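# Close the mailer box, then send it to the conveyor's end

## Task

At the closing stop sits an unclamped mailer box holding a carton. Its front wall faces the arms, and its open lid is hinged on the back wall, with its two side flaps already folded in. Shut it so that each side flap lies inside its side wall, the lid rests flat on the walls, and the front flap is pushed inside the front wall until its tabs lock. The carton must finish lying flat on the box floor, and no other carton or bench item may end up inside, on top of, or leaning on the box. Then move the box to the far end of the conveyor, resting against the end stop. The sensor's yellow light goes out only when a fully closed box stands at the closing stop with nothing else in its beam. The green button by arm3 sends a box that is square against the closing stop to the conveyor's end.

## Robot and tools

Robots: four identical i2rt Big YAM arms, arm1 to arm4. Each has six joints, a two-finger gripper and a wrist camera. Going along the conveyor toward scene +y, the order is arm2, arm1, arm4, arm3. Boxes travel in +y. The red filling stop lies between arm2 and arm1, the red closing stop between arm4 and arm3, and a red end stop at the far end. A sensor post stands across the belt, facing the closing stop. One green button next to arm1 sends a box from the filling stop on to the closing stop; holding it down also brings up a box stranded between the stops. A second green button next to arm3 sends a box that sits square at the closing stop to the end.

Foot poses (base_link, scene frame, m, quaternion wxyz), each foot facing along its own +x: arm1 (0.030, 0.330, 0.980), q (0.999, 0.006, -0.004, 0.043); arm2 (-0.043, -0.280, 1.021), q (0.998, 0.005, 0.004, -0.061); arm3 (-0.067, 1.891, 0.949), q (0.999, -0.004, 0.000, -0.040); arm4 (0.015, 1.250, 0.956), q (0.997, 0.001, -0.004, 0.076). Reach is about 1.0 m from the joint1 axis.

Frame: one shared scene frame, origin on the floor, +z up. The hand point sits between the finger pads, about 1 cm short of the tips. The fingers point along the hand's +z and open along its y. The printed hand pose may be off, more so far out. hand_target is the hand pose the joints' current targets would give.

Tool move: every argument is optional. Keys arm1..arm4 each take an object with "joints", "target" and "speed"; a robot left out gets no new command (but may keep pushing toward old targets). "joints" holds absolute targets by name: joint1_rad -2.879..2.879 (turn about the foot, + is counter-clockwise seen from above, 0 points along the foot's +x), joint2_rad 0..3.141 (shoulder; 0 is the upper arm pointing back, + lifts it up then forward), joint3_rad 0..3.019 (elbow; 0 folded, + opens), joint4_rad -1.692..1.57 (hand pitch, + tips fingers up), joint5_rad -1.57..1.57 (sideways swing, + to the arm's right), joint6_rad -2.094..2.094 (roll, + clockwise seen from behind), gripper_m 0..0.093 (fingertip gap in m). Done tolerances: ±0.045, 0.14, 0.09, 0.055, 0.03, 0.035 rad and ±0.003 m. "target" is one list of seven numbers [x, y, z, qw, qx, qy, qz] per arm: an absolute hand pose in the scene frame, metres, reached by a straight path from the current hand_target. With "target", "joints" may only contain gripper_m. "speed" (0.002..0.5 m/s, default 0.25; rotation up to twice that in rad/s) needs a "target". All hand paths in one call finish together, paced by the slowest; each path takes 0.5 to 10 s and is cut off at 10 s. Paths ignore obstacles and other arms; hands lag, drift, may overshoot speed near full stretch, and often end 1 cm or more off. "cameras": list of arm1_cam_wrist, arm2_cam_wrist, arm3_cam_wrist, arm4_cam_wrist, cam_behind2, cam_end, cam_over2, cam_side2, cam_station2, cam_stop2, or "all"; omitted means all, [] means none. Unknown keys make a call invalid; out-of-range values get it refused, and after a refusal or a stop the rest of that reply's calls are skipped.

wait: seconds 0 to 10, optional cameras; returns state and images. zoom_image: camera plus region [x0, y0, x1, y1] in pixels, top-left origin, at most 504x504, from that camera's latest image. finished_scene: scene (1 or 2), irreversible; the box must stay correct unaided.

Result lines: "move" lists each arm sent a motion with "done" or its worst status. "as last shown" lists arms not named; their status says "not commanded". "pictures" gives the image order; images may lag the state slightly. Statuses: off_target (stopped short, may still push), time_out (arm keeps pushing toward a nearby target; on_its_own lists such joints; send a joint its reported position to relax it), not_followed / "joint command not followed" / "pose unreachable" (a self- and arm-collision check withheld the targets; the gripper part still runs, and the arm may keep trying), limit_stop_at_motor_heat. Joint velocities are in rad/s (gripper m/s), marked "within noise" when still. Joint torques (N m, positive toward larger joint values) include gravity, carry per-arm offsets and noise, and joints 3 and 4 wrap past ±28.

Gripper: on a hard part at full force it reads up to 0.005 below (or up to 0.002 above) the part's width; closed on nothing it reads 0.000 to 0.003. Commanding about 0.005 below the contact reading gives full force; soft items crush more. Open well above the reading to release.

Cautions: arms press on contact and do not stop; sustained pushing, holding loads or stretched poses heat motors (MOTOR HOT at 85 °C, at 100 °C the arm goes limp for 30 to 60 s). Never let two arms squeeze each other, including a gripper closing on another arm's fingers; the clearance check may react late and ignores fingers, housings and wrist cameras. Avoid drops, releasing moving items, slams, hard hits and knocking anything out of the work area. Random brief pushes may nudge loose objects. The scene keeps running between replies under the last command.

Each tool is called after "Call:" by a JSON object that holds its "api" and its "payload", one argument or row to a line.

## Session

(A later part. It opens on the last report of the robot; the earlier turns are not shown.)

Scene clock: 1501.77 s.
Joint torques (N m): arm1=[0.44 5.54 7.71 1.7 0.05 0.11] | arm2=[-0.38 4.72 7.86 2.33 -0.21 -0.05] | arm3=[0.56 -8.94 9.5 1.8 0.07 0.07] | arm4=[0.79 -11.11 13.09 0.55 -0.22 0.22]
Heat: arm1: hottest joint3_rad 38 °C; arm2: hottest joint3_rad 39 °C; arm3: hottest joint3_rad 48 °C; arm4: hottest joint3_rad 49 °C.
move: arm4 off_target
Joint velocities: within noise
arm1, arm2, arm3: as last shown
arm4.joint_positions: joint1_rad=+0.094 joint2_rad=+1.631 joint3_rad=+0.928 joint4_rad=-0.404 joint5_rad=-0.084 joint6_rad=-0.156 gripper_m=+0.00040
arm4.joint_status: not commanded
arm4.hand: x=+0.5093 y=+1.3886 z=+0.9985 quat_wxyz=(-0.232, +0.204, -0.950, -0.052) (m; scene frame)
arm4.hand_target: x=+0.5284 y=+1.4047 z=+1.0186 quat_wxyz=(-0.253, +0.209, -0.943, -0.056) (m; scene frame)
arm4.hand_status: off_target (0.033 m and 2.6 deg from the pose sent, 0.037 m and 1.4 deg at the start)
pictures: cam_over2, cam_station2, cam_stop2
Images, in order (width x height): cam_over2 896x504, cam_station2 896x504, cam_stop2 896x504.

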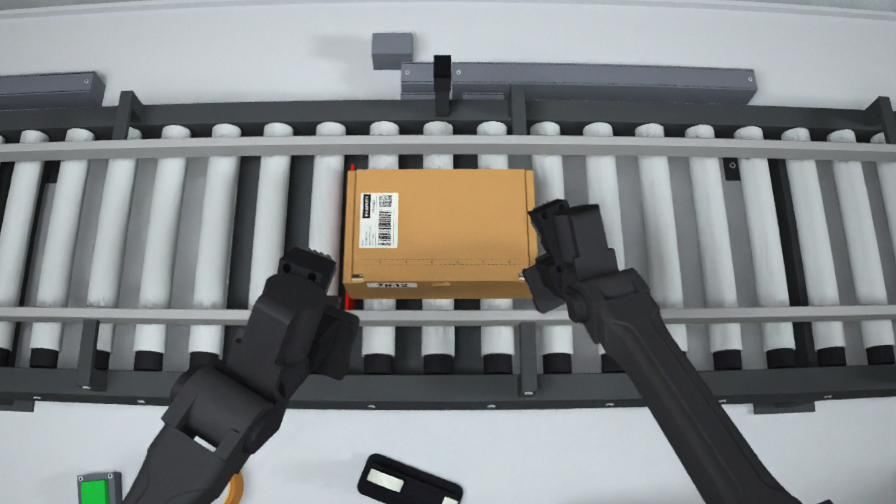

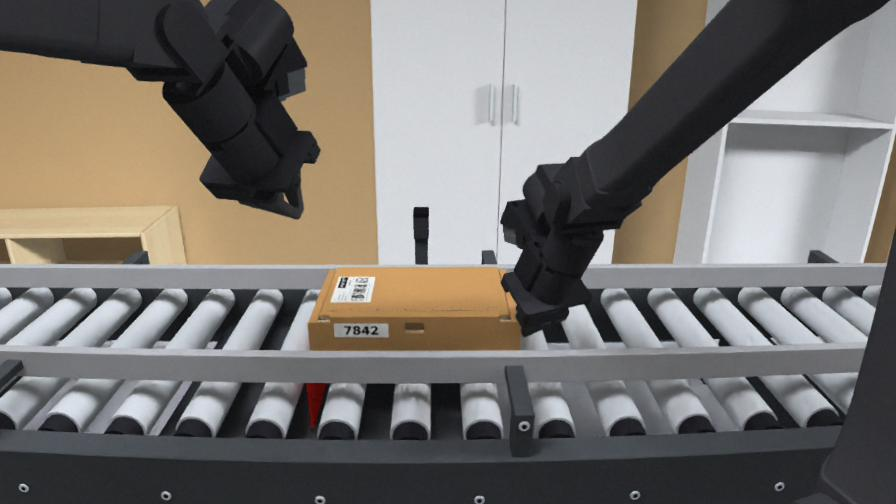

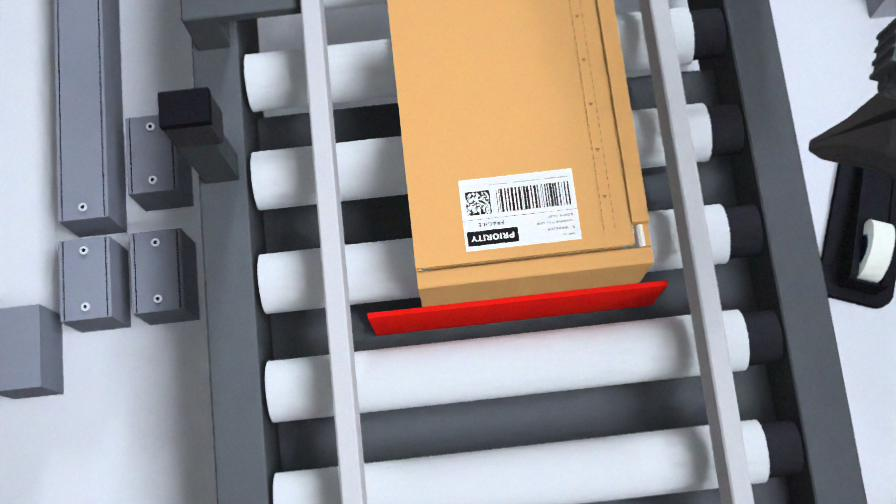

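Call:
{"api": "zoom_image", "payload": {
  "camera": "cam_stop2",
  "region": [350, 200, 700, 350]
}}

Call:
{"api": "zoom_image", "payload": {
  "camera": "cam_over2",
  "region": [310, 150, 570, 330]
}}

Scaled by 1.440 from the camera's 896x504 image, which has a finer 1280x720 frame.

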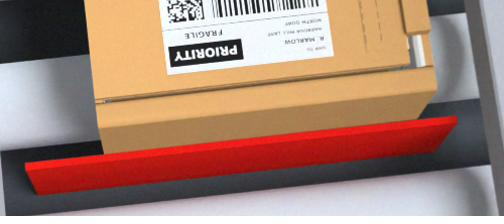

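Scaled by 1.938 from the camera's 896x504 image, which has a finer 1280x720 frame.

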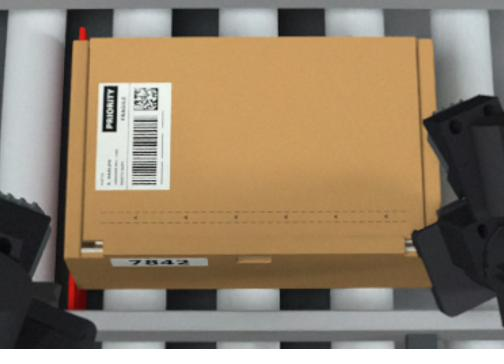

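Call:
{"api": "zoom_image", "payload": {
  "camera": "cam_over2",
  "region": [330, 155, 430, 315]
}}

Call:
{"api": "zoom_image", "payload": {
  "camera": "cam_over2",
  "region": [470, 155, 570, 315]
}}

Scaled by 3.150 from the camera's 896x504 image, which has a finer 1280x720 frame.

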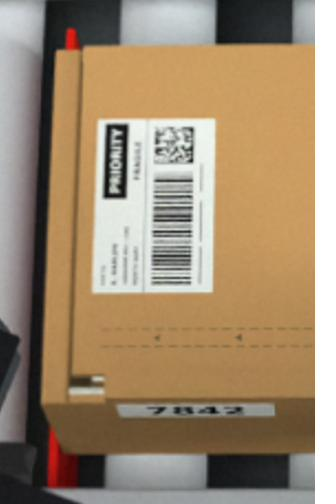

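Scaled by 3.150 from the camera's 896x504 image, which has a finer 1280x720 frame.

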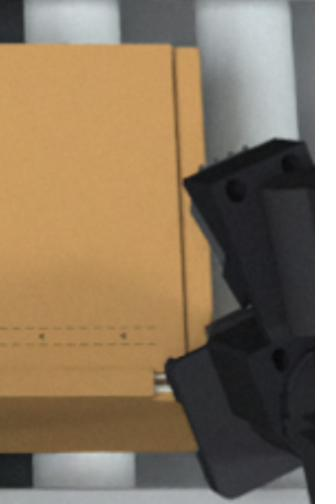

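Call:
{"api": "move", "payload": {
  "arm4": {"target": [0.532, 1.414, 1.020, 0.2527, -0.2090, 0.9430, 0.0560], "speed": 0.05},
  "cameras": ["cam_stop2", "cam_station2", "cam_over2"]
}}

Call:
{"api": "zoom_image", "payload": {
  "camera": "cam_stop2",
  "region": [350, 200, 700, 350]
}}

Call:
{"api": "zoom_image", "payload": {
  "camera": "cam_over2",
  "region": [310, 150, 570, 330]
}}

Scene clock: 1536.93 s.
Joint torques (N m): arm1=[0.03 5.83 7.71 1.7 0.05 0.09] | arm2=[-0.32 4.66 7.86 2.3 -0.21 -0.05] | arm3=[0.67 -8.82 9.55 1.83 0.04 0.05] | arm4=[1.67 -10.81 13.6 0.64 -0.45 0.21]
Heat: arm1: hottest joint3_rad 38 °C; arm2: hottest joint3_rad 39 °C; arm3: hottest joint3_rad 48 °C; arm4: hottest joint3_rad 51 °C.
move: arm4 off_target
Joint velocities: within noise
arm1, arm2, arm3: as last shown
arm4.joint_positions: joint1_rad=+0.100 joint2_rad=+1.631 joint3_rad=+0.936 joint4_rad=-0.414 joint5_rad=-0.070 joint6_rad=-0.139 gripper_m=+0.00039
arm4.joint_status: not commanded
arm4.hand: x=+0.5107 y=+1.3898 z=+1.0006 quat_wxyz=(-0.231, +0.197, -0.952, -0.047) (m; scene frame)
arm4.hand_target: x=+0.5300 y=+1.4137 z=+1.0209 quat_wxyz=(-0.253, +0.209, -0.943, -0.057) (m; scene frame)
arm4.hand_status: off_target (0.038 m and 3.2 deg from the pose sent, 0.040 m and 2.6 deg at the start)
pictures: cam_over2, cam_station2, cam_stop2
Images, in order (width x height): cam_over2 896x504, cam_station2 896x504, cam_stop2 896x504.

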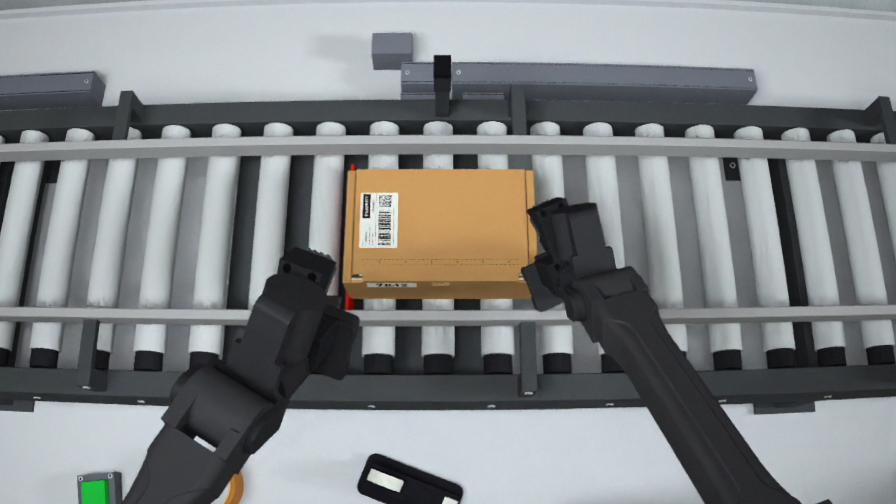

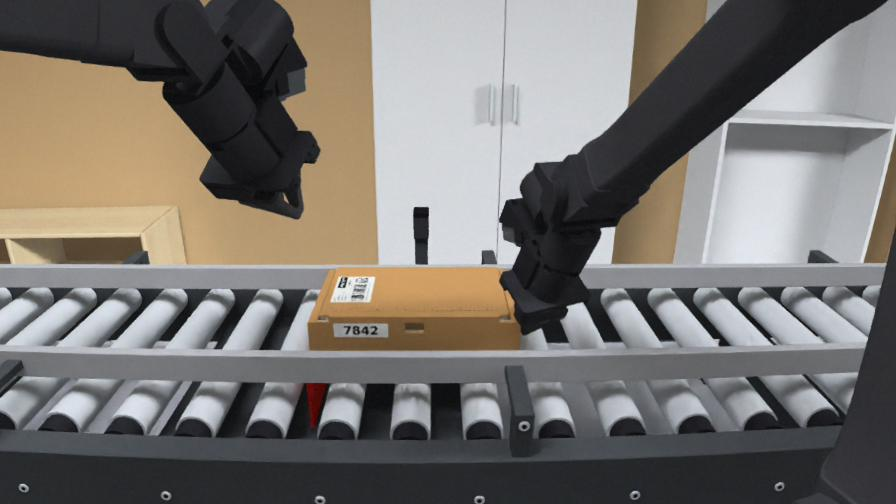

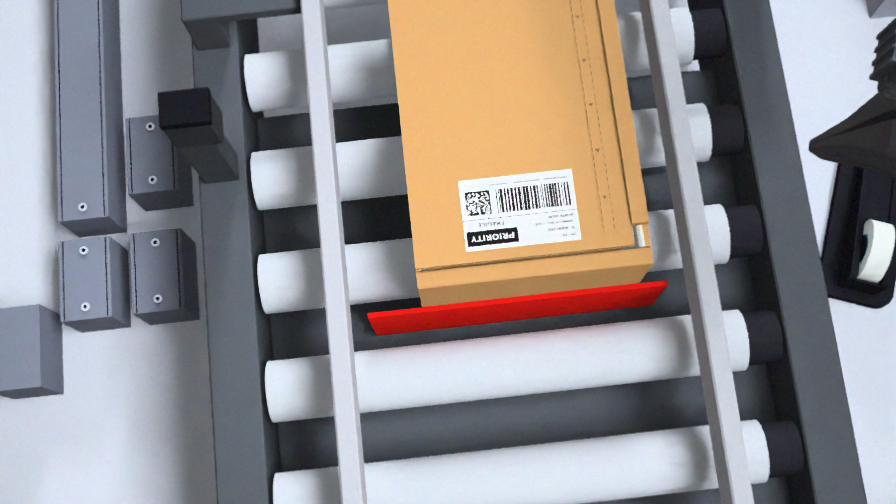

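Scaled by 1.440 from the camera's 896x504 image, which has a finer 1280x720 frame.

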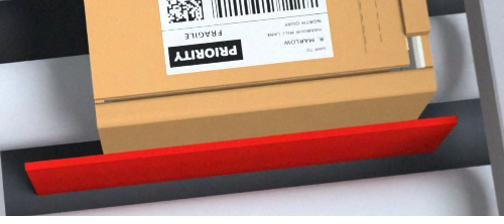

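Scaled by 1.938 from the camera's 896x504 image, which has a finer 1280x720 frame.

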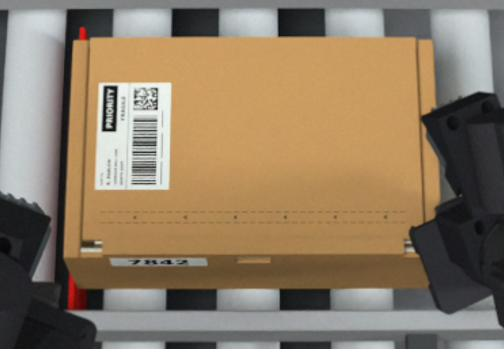

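Call:
{"api": "move", "payload": {
  "arm4": {"target": [0.44, 1.31, 1.16, 0.2527, -0.2090, 0.9430, 0.0560], "speed": 0.15},
  "arm3": {"target": [0.22, 2.06, 1.15, 0.0, -0.342, 0.940, 0.0], "speed": 0.25},
  "cameras": ["arm3_cam_wrist", "cam_end", "cam_over2", "cam_side2", "cam_stop2"]
}}

Scene clock: 1564.37 s.
Joint torques (N m): arm1=[0.26 5.66 7.73 1.77 0.04 0.11] | arm2=[-0.32 4.72 7.86 2.32 -0.21 -0.05] | arm3=[0.62 -3.96 11.95 0.62 -0.2 0.08] | arm4=[-1.67 -7.65 11.44 0.47 -0.38 0.05]
Heat: arm1: hottest joint3_rad 38 °C; arm2: hottest joint3_rad 39 °C; arm3: hottest joint3_rad 48 °C; arm4: hottest joint3_rad 48 °C.
move: arm3 off_target; arm4 off_target
Joint velocities: within noise
arm1, arm2: as last shown
arm3.joint_positions: joint1_rad=+0.598 joint2_rad=+1.199 joint3_rad=+1.005 joint4_rad=-1.397 joint5_rad=-0.003 joint6_rad=-0.177 gripper_m=+0.00062
arm3.joint_status: not commanded
arm3.hand: x=+0.2095 y=+2.0488 z=+1.1359 quat_wxyz=(+0.012, +0.340, -0.940, +0.004) (m; scene frame)
arm3.hand_target: x=+0.2195 y=+2.0596 z=+1.1499 quat_wxyz=(+0.000, +0.342, -0.940, +0.000) (m; scene frame)
arm3.hand_status: off_target (0.021 m and 1.4 deg from the pose sent, 0.447 m and 71.3 deg at the start)
arm4.joint_positions: joint1_rad=-0.067 joint2_rad=+1.203 joint3_rad=+0.936 joint4_rad=-0.833 joint5_rad=-0.174 joint6_rad=-0.310 gripper_m=+0.00039
arm4.joint_status: not commanded
arm4.hand: x=+0.4372 y=+1.3153 z=+1.1504 quat_wxyz=(-0.245, +0.210, -0.945, -0.058) (m; scene frame)
arm4.hand_target: x=+0.4399 y=+1.3101 z=+1.1599 quat_wxyz=(-0.253, +0.209, -0.943, -0.056) (m; scene frame)
arm4.hand_status: off_target (0.011 m and 1.0 deg from the pose sent, 0.192 m and 3.2 deg at the start)
pictures: arm3_cam_wrist, cam_end, cam_over2, cam_side2, cam_stop2
Images, in order (width x height): arm3_cam_wrist 672x504, cam_end 896x504, cam_over2 896x504, cam_side2 896x504, cam_stop2 896x504.

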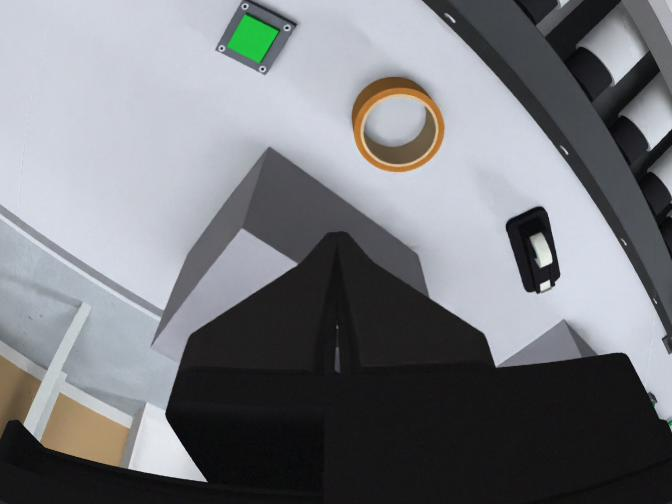

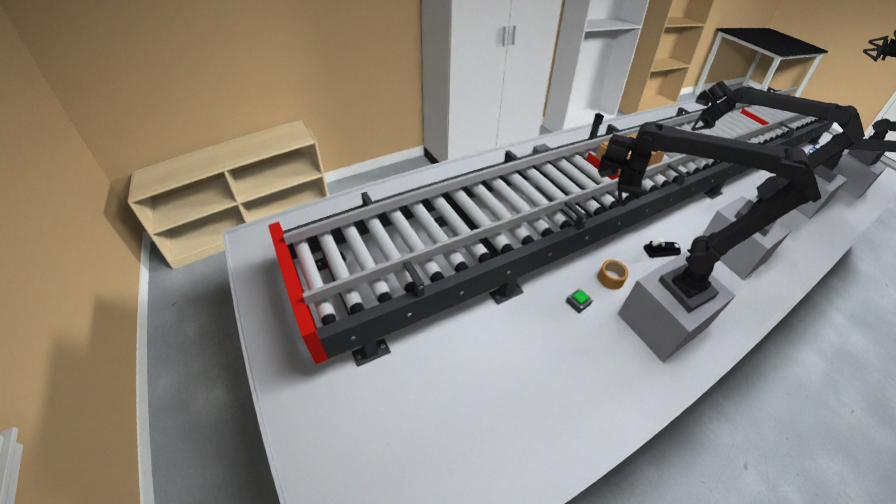

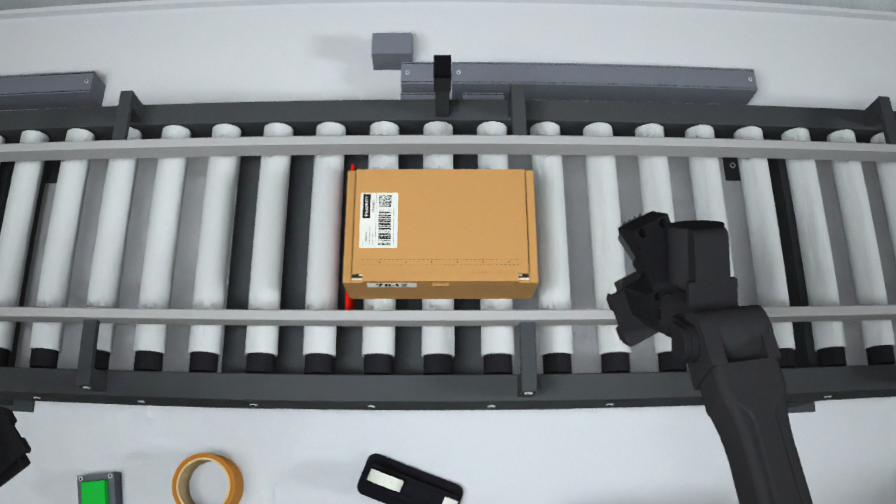

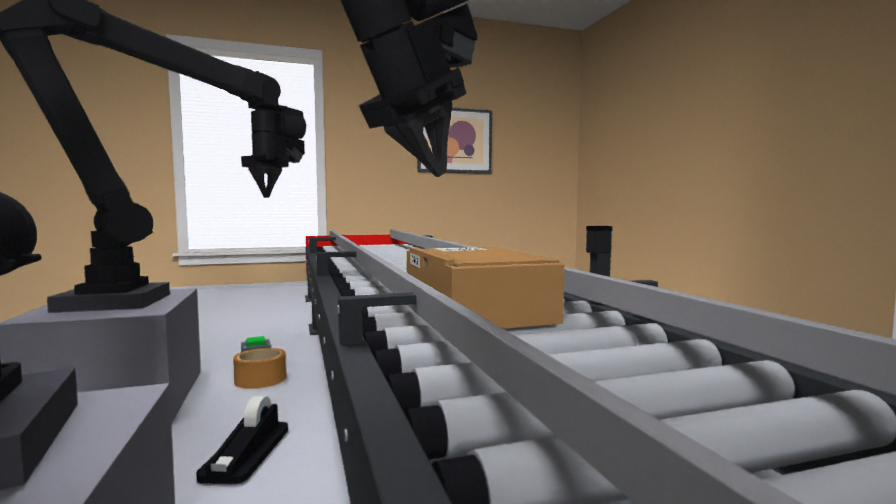

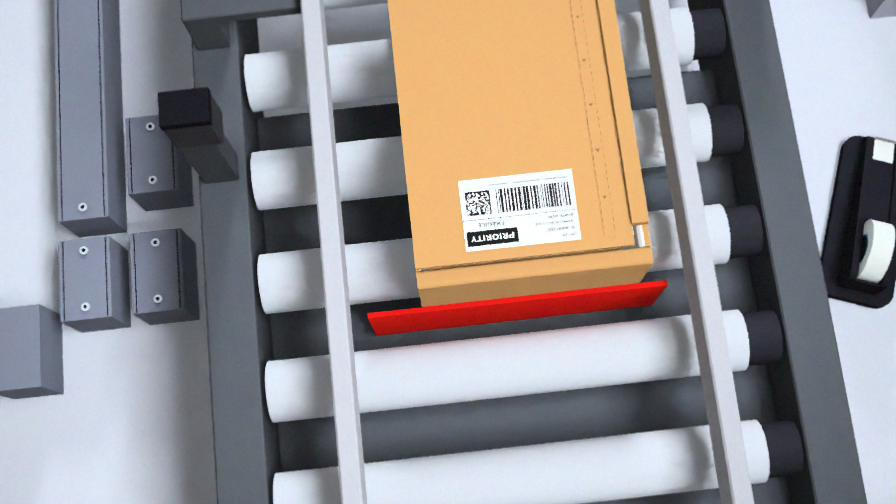

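Call:
{"api": "move", "payload": {
  "arm3": {"target": [0.195, 2.135, 1.05, 0.0, -0.342, 0.940, 0.0], "speed": 0.2},
  "cameras": ["arm3_cam_wrist", "cam_end", "cam_over2"]
}}

Scene clock: 1593.37 s.
Joint torques (N m): arm1=[0.44 5.54 7.76 1.76 0.04 0.11] | arm2=[-0.32 4.72 7.86 2.3 -0.21 -0.05] | arm3=[0.62 -5.66 8.14 1.42 -0.07 0.08] | arm4=[-1.67 -7.59 11.45 0.49 -0.38 0.06]
Heat: arm1: hottest joint3_rad 38 °C; arm2: hottest joint3_rad 39 °C; arm3: hottest joint3_rad 50 °C; arm4: hottest joint3_rad 47 °C.
move: arm3 done
Joint velocities: within noise
arm1, arm2, arm4: as last shown
arm3.joint_positions: joint1_rad=+0.818 joint2_rad=+1.353 joint3_rad=+0.914 joint4_rad=-1.127 joint5_rad=-0.004 joint6_rad=+0.043 gripper_m=+0.00062
arm3.joint_status: not commanded
arm3.hand: x=+0.1946 y=+2.1287 z=+1.0534 quat_wxyz=(+0.001, +0.340, -0.940, +0.001) (m; scene frame)
arm3.hand_target: x=+0.1948 y=+2.1349 z=+1.0500 quat_wxyz=(+0.000, +0.342, -0.940, +0.000) (m; scene frame)
arm3.hand_status: done (0.007 m and 0.3 deg from the pose sent, 0.123 m and 1.4 deg at the start)
arm4.joint_positions: joint1_rad=-0.067 joint2_rad=+1.203 joint3_rad=+0.936 joint4_rad=-0.834 joint5_rad=-0.174 joint6_rad=-0.310 gripper_m=+0.00039
arm4.hand: x=+0.4371 y=+1.3153 z=+1.1504 quat_wxyz=(-0.244, +0.210, -0.945, -0.058) (m; scene frame)
pictures: arm3_cam_wrist, cam_end, cam_over2
Images, in order (width x height): arm3_cam_wrist 672x504, cam_end 896x504, cam_over2 896x504.

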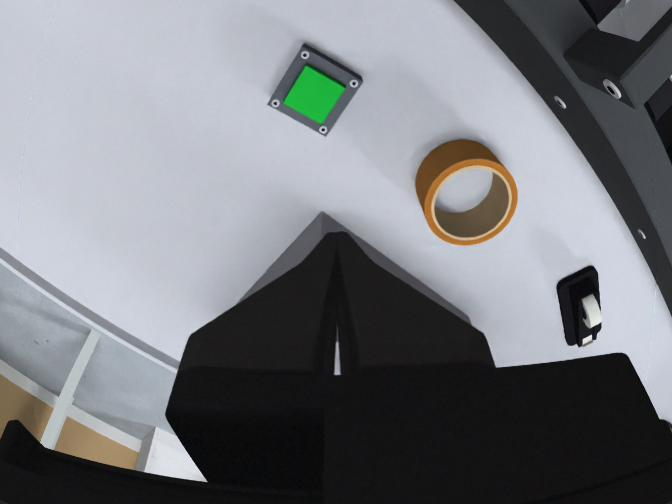

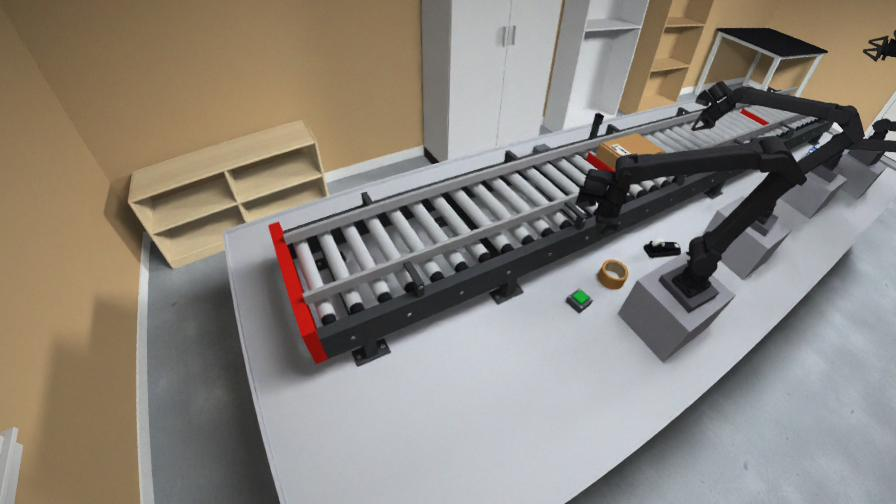

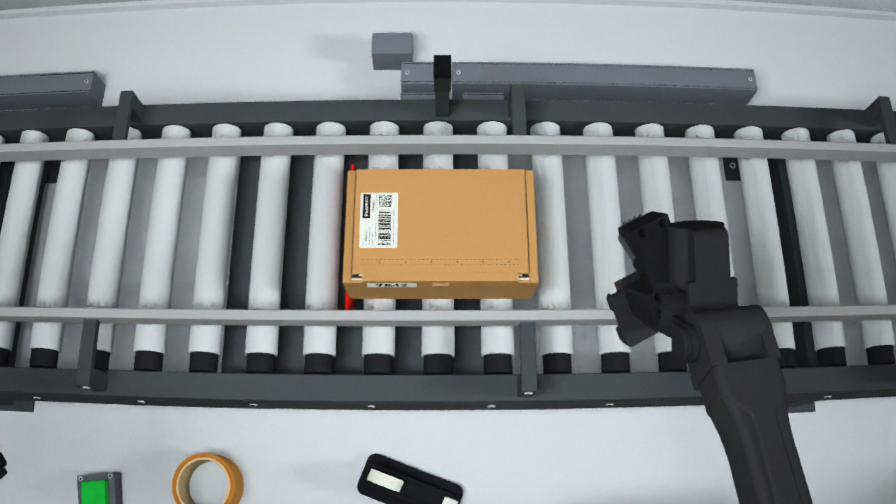

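Call:
{"api": "move", "payload": {
  "arm3": {"target": [0.181, 2.150, 0.93, 0.0, -0.342, 0.940, 0.0], "speed": 0.2},
  "cameras": ["arm3_cam_wrist", "cam_end", "cam_over2", "cam_side2"]
}}

Scene clock: 1611.90 s.
Joint torques (N m): arm1=[0.09 5.42 7.69 1.72 0.03 0.11] | arm2=[-0.38 4.66 7.88 2.32 -0.21 -0.05] | arm3=[0.73 -6.77 6.32 1.46 -0.05 0.07] | arm4=[-1.67 -7.59 11.45 0.49 -0.37 0.06]
Heat: arm1: hottest joint3_rad 38 °C; arm2: hottest joint3_rad 39 °C; arm3: hottest joint3_rad 50 °C; arm4: hottest joint3_rad 46 °C.
move: arm3 done
Joint velocities: within noise
arm1.joint_positions: joint1_rad=+0.141 joint2_rad=+0.424 joint3_rad=+1.369 joint4_rad=-1.152 joint5_rad=+0.141 joint6_rad=-0.395 gripper_m=+0.09396
arm1.joint_status: not commanded
arm1.hand: x=+0.1935 y=+0.3358 z=+1.5886 quat_wxyz=(-0.626, +0.190, -0.749, +0.104) (m; scene frame)
arm1.hand_target: x=+0.1892 y=+0.3347 z=+1.5990 quat_wxyz=(-0.636, +0.187, -0.742, +0.104) (m; scene frame)
arm1.hand_status: not commanded
arm2.joint_positions: joint1_rad=+0.016 joint2_rad=+0.445 joint3_rad=+1.415 joint4_rad=-1.206 joint5_rad=-0.131 joint6_rad=-0.177 gripper_m=+0.09396
arm2.joint_status: not commanded
arm2.hand: x=+0.1259 y=-0.2820 z=+1.6325 quat_wxyz=(-0.616, +0.065, -0.785, +0.032) (m; scene frame)
arm2.hand_target: x=+0.1212 y=-0.2816 z=+1.6411 quat_wxyz=(-0.624, +0.065, -0.778, +0.034) (m; scene frame)
arm2.hand_status: not commanded
arm3.joint_positions: joint1_rad=+0.875 joint2_rad=+1.571 joint3_rad=+0.765 joint4_rad=-0.759 joint5_rad=-0.004 joint6_rad=+0.103 gripper_m=+0.00062
arm3.joint_status: not commanded
arm3.hand: x=+0.1825 y=+2.1444 z=+0.9345 quat_wxyz=(+0.000, +0.339, -0.941, +0.000) (m; scene frame)
arm3.hand_target: x=+0.1809 y=+2.1499 z=+0.9301 quat_wxyz=(+0.000, +0.342, -0.940, +0.000) (m; scene frame)
arm3.hand_status: done (0.007 m and 0.3 deg from the pose sent, 0.126 m and 0.2 deg at the start)
arm4.joint_positions: joint1_rad=-0.067 joint2_rad=+1.203 joint3_rad=+0.936 joint4_rad=-0.834 joint5_rad=-0.174 joint6_rad=-0.311 gripper_m=+0.00039
arm4.joint_status: not commanded
arm4.hand: x=+0.4371 y=+1.3153 z=+1.1504 quat_wxyz=(-0.244, +0.211, -0.945, -0.058) (m; scene frame)
arm4.hand_target: x=+0.4399 y=+1.3100 z=+1.1599 quat_wxyz=(-0.253, +0.209, -0.943, -0.056) (m; scene frame)
arm4.hand_status: not commanded
pictures: arm3_cam_wrist, cam_end, cam_over2, cam_side2
Images, in order (width x height): arm3_cam_wrist 672x504, cam_end 896x504, cam_over2 896x504, cam_side2 896x504.

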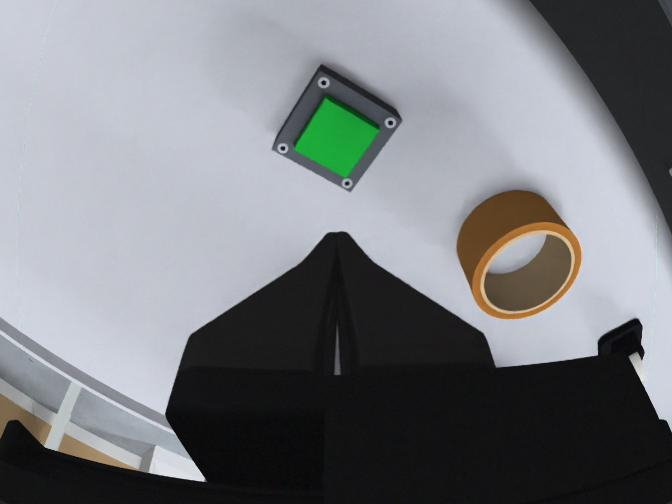

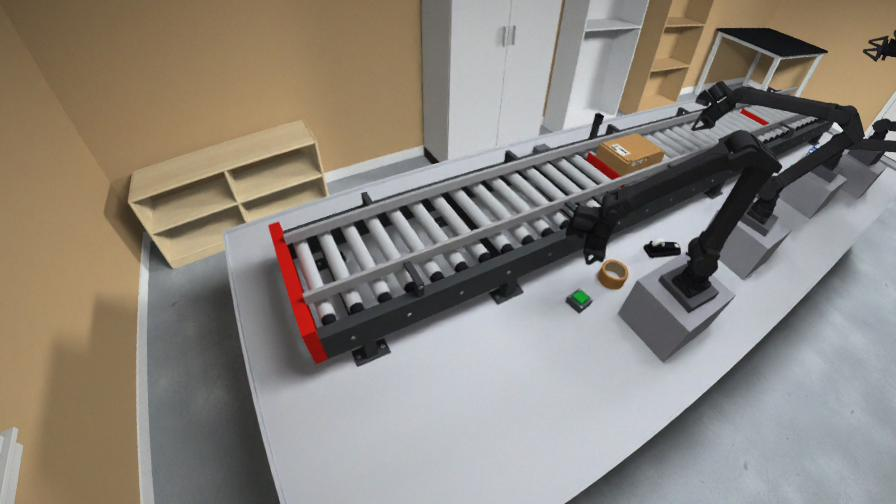

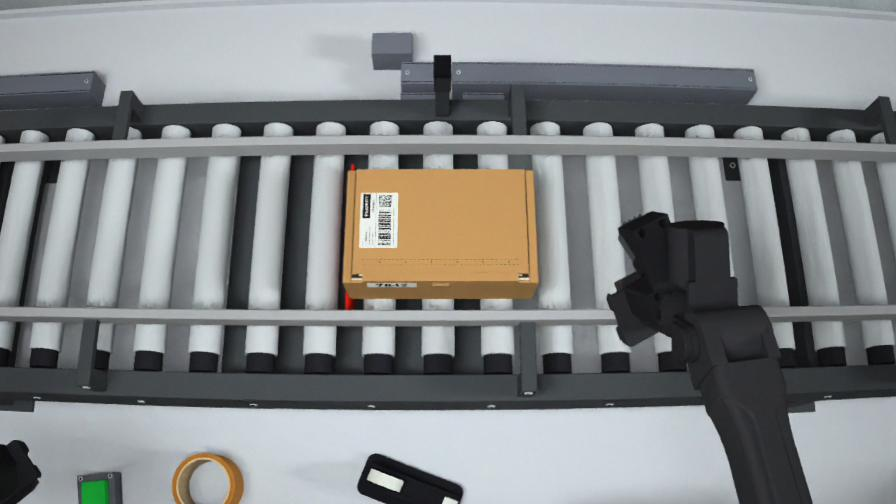

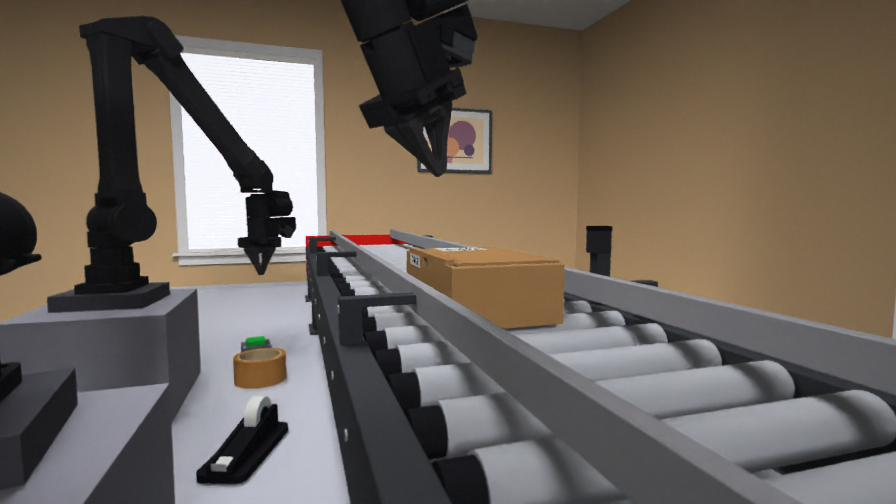

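Call:
{"api": "move", "payload": {
  "arm3": {"target": [0.176, 2.143, 0.825, 0.0, -0.342, 0.940, 0.0], "speed": 0.15},
  "cameras": ["arm3_cam_wrist", "cam_side2", "cam_stop2"]
}}

Scene clock: 1623.10 s.
Joint torques (N m): arm1=[0.15 5.36 7.73 1.74 0.03 0.09] | arm2=[-0.32 4.78 7.87 2.32 -0.21 -0.05] | arm3=[0.62 -7.94 3.95 1.5 -0.04 0.06] | arm4=[-1.73 -7.59 11.45 0.49 -0.37 0.06]
Heat: arm1: hottest joint3_rad 38 °C; arm2: hottest joint3_rad 39 °C; arm3: hottest joint3_rad 48 °C; arm4: hottest joint3_rad 46 °C.
move: arm3 done
Joint velocities: within noise
arm1, arm2, arm4: as last shown
arm3.joint_positions: joint1_rad=+0.875 joint2_rad=+1.843 joint3_rad=+0.703 joint4_rad=-0.421 joint5_rad=-0.004 joint6_rad=+0.103 gripper_m=+0.00062
arm3.joint_status: not commanded
arm3.hand: x=+0.1791 y=+2.1402 z=+0.8307 quat_wxyz=(-0.002, +0.339, -0.941, -0.001) (m; scene frame)
arm3.hand_target: x=+0.1760 y=+2.1429 z=+0.8251 quat_wxyz=(+0.000, +0.342, -0.940, +0.000) (m; scene frame)
arm3.hand_status: done (0.007 m and 0.4 deg from the pose sent, 0.110 m and 0.3 deg at the start)
pictures: arm3_cam_wrist, cam_side2, cam_stop2
Images, in order (width x height): arm3_cam_wrist 672x504, cam_side2 896x504, cam_stop2 896x504.

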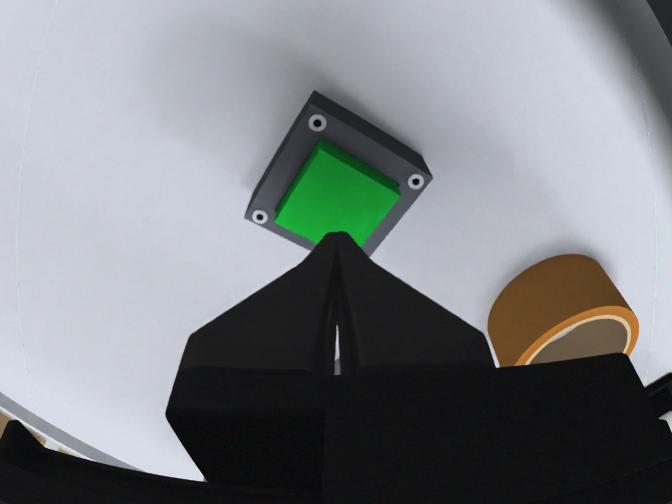

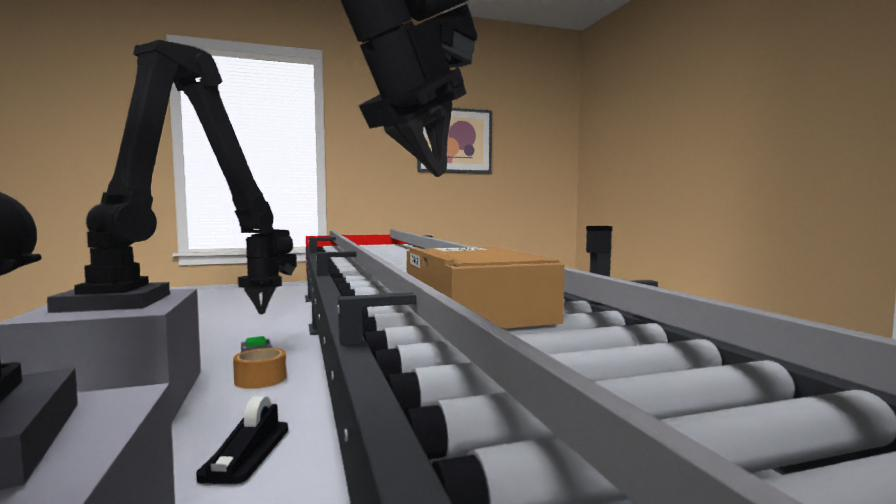

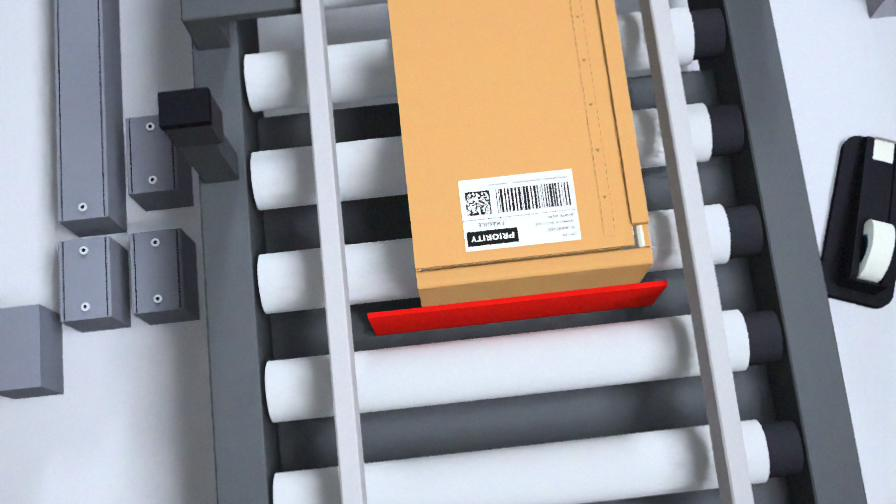

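Call:
{"api": "move", "payload": {
  "arm3": {"target": [0.170, 2.140, 0.765, 0.0, -0.342, 0.940, 0.0], "speed": 0.08},
  "cameras": ["arm3_cam_wrist", "cam_side2", "cam_stop2", "cam_end"]
}}

Scene clock: 1630.67 s.
Joint torques (N m): arm1=[0.32 5.71 7.73 1.69 0.04 0.11] | arm2=[-0.32 4.78 7.86 2.32 -0.21 -0.05] | arm3=[0.67 -8.7 2.61 1.51 -0.05 0.08] | arm4=[-1.73 -7.65 11.47 0.47 -0.37 0.06]
Heat: arm1: hottest joint3_rad 38 °C; arm2: hottest joint3_rad 39 °C; arm3: hottest joint3_rad 47 °C; arm4: hottest joint3_rad 46 °C.
move: arm3 done
Joint velocities: within noise
arm1, arm2, arm4: as last shown
arm3.joint_positions: joint1_rad=+0.880 joint2_rad=+2.027 joint3_rad=+0.703 joint4_rad=-0.238 joint5_rad=-0.004 joint6_rad=+0.108 gripper_m=+0.00062
arm3.joint_status: not commanded
arm3.hand: x=+0.1738 y=+2.1367 z=+0.7709 quat_wxyz=(-0.002, +0.339, -0.941, -0.001) (m; scene frame)
arm3.hand_target: x=+0.1701 y=+2.1399 z=+0.7652 quat_wxyz=(+0.000, +0.342, -0.940, +0.000) (m; scene frame)
arm3.hand_status: done (0.008 m and 0.4 deg from the pose sent, 0.066 m and 0.4 deg at the start)
pictures: arm3_cam_wrist, cam_end, cam_side2, cam_stop2
Images, in order (width x height): arm3_cam_wrist 672x504, cam_end 896x504, cam_side2 896x504, cam_stop2 896x504.

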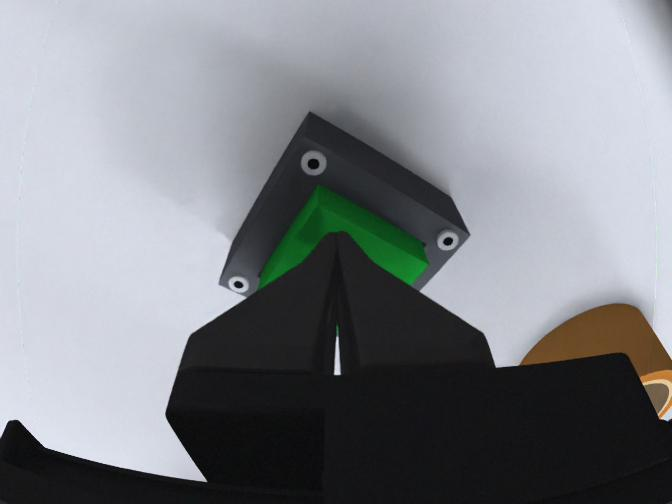

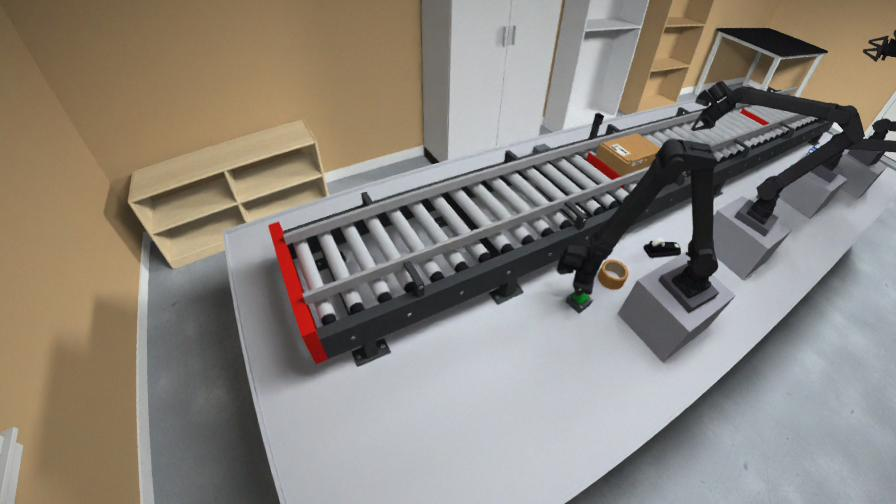

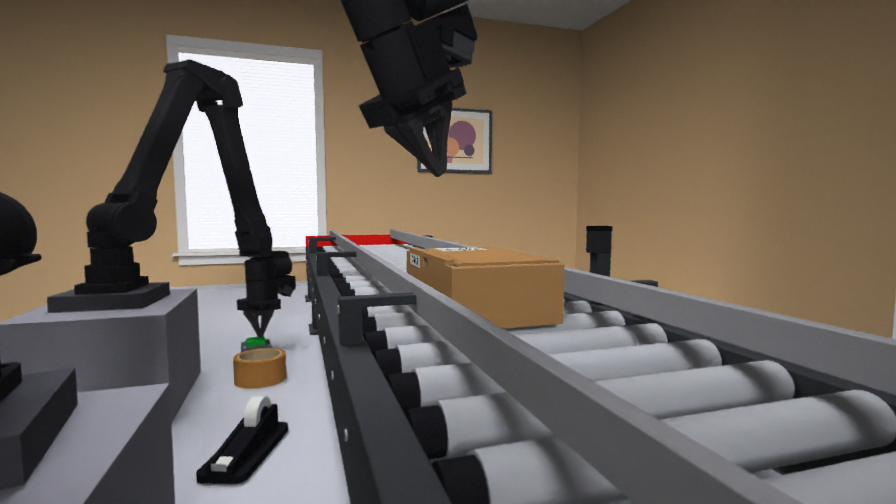

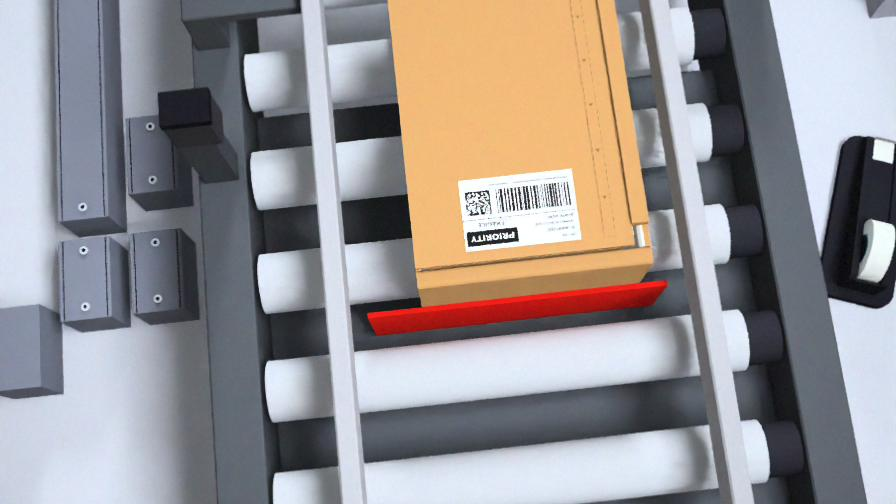

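Call:
{"api": "move", "payload": {
  "arm3": {"target": [0.170, 2.140, 0.740, 0.0, -0.342, 0.940, 0.0], "speed": 0.05},
  "cameras": ["arm3_cam_wrist", "cam_side2", "cam_stop2", "cam_end"]
}}

Scene clock: 1640.10 s.
Joint torques (N m): arm1=[0.38 5.42 7.73 1.74 0.03 0.11] | arm2=[-0.38 4.72 7.87 2.33 -0.21 -0.05] | arm3=[0.62 -5.83 3.38 2.22 -0.03 0.08] | arm4=[-1.67 -7.65 11.45 0.47 -0.37 0.06]
Heat: arm1: hottest joint3_rad 38 °C; arm2: hottest joint3_rad 39 °C; arm3: hottest joint3_rad 46 °C; arm4: hottest joint3_rad 46 °C.
move: arm3 off_target
Joint velocities: within noise
arm1, arm2, arm4: as last shown
arm3.joint_positions: joint1_rad=+0.880 joint2_rad=+2.066 joint3_rad=+0.705 joint4_rad=-0.193 joint5_rad=-0.004 joint6_rad=+0.108 gripper_m=+0.00062
arm3.joint_status: not commanded
arm3.hand: x=+0.1738 y=+2.1369 z=+0.7588 quat_wxyz=(-0.005, +0.339, -0.941, -0.002) (m; scene frame)
arm3.hand_target: x=+0.1695 y=+2.1393 z=+0.7412 quat_wxyz=(+0.000, +0.342, -0.940, +0.000) (m; scene frame)
arm3.hand_status: off_target (0.019 m and 0.8 deg from the pose sent, 0.031 m and 0.4 deg at the start)
pictures: arm3_cam_wrist, cam_end, cam_side2, cam_stop2
Images, in order (width x height): arm3_cam_wrist 672x504, cam_end 896x504, cam_side2 896x504, cam_stop2 896x504.

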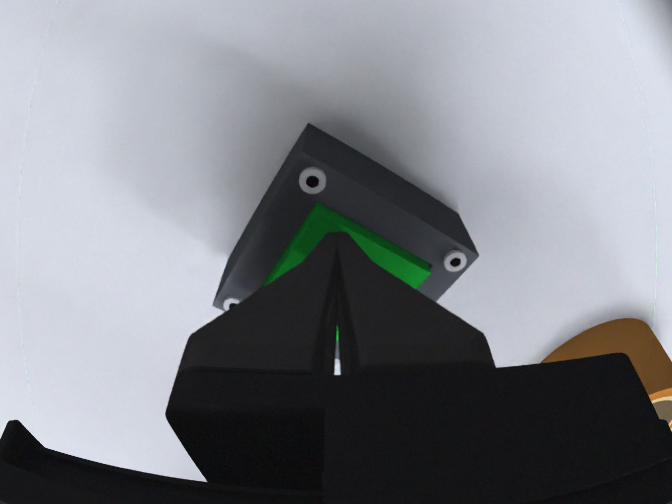

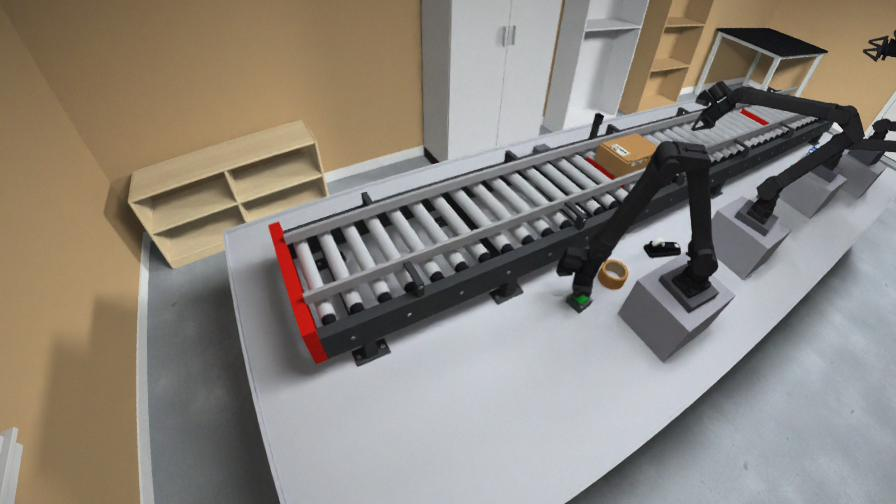

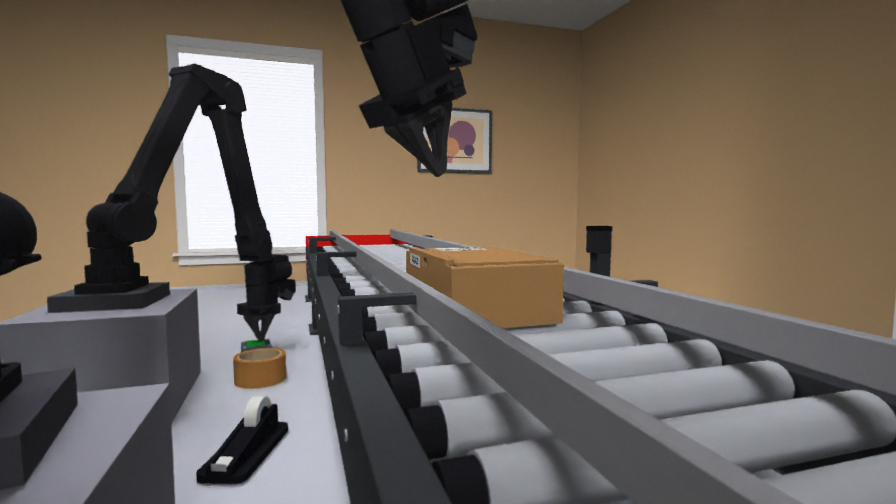

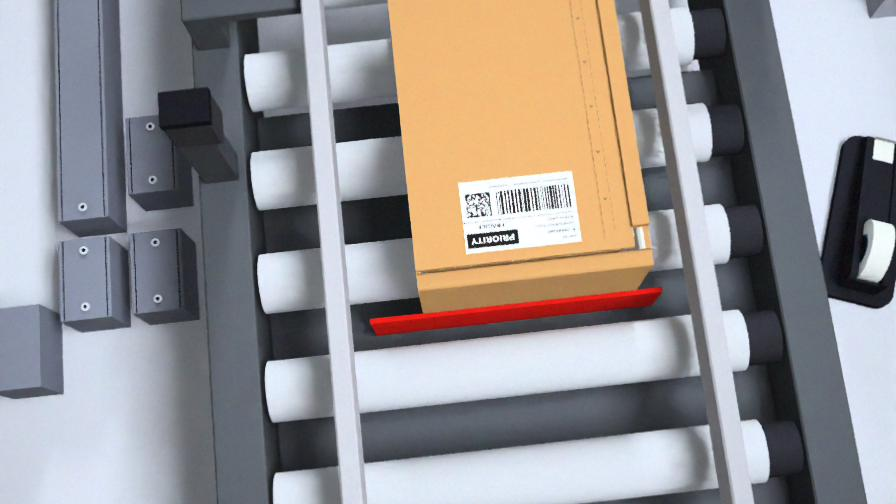

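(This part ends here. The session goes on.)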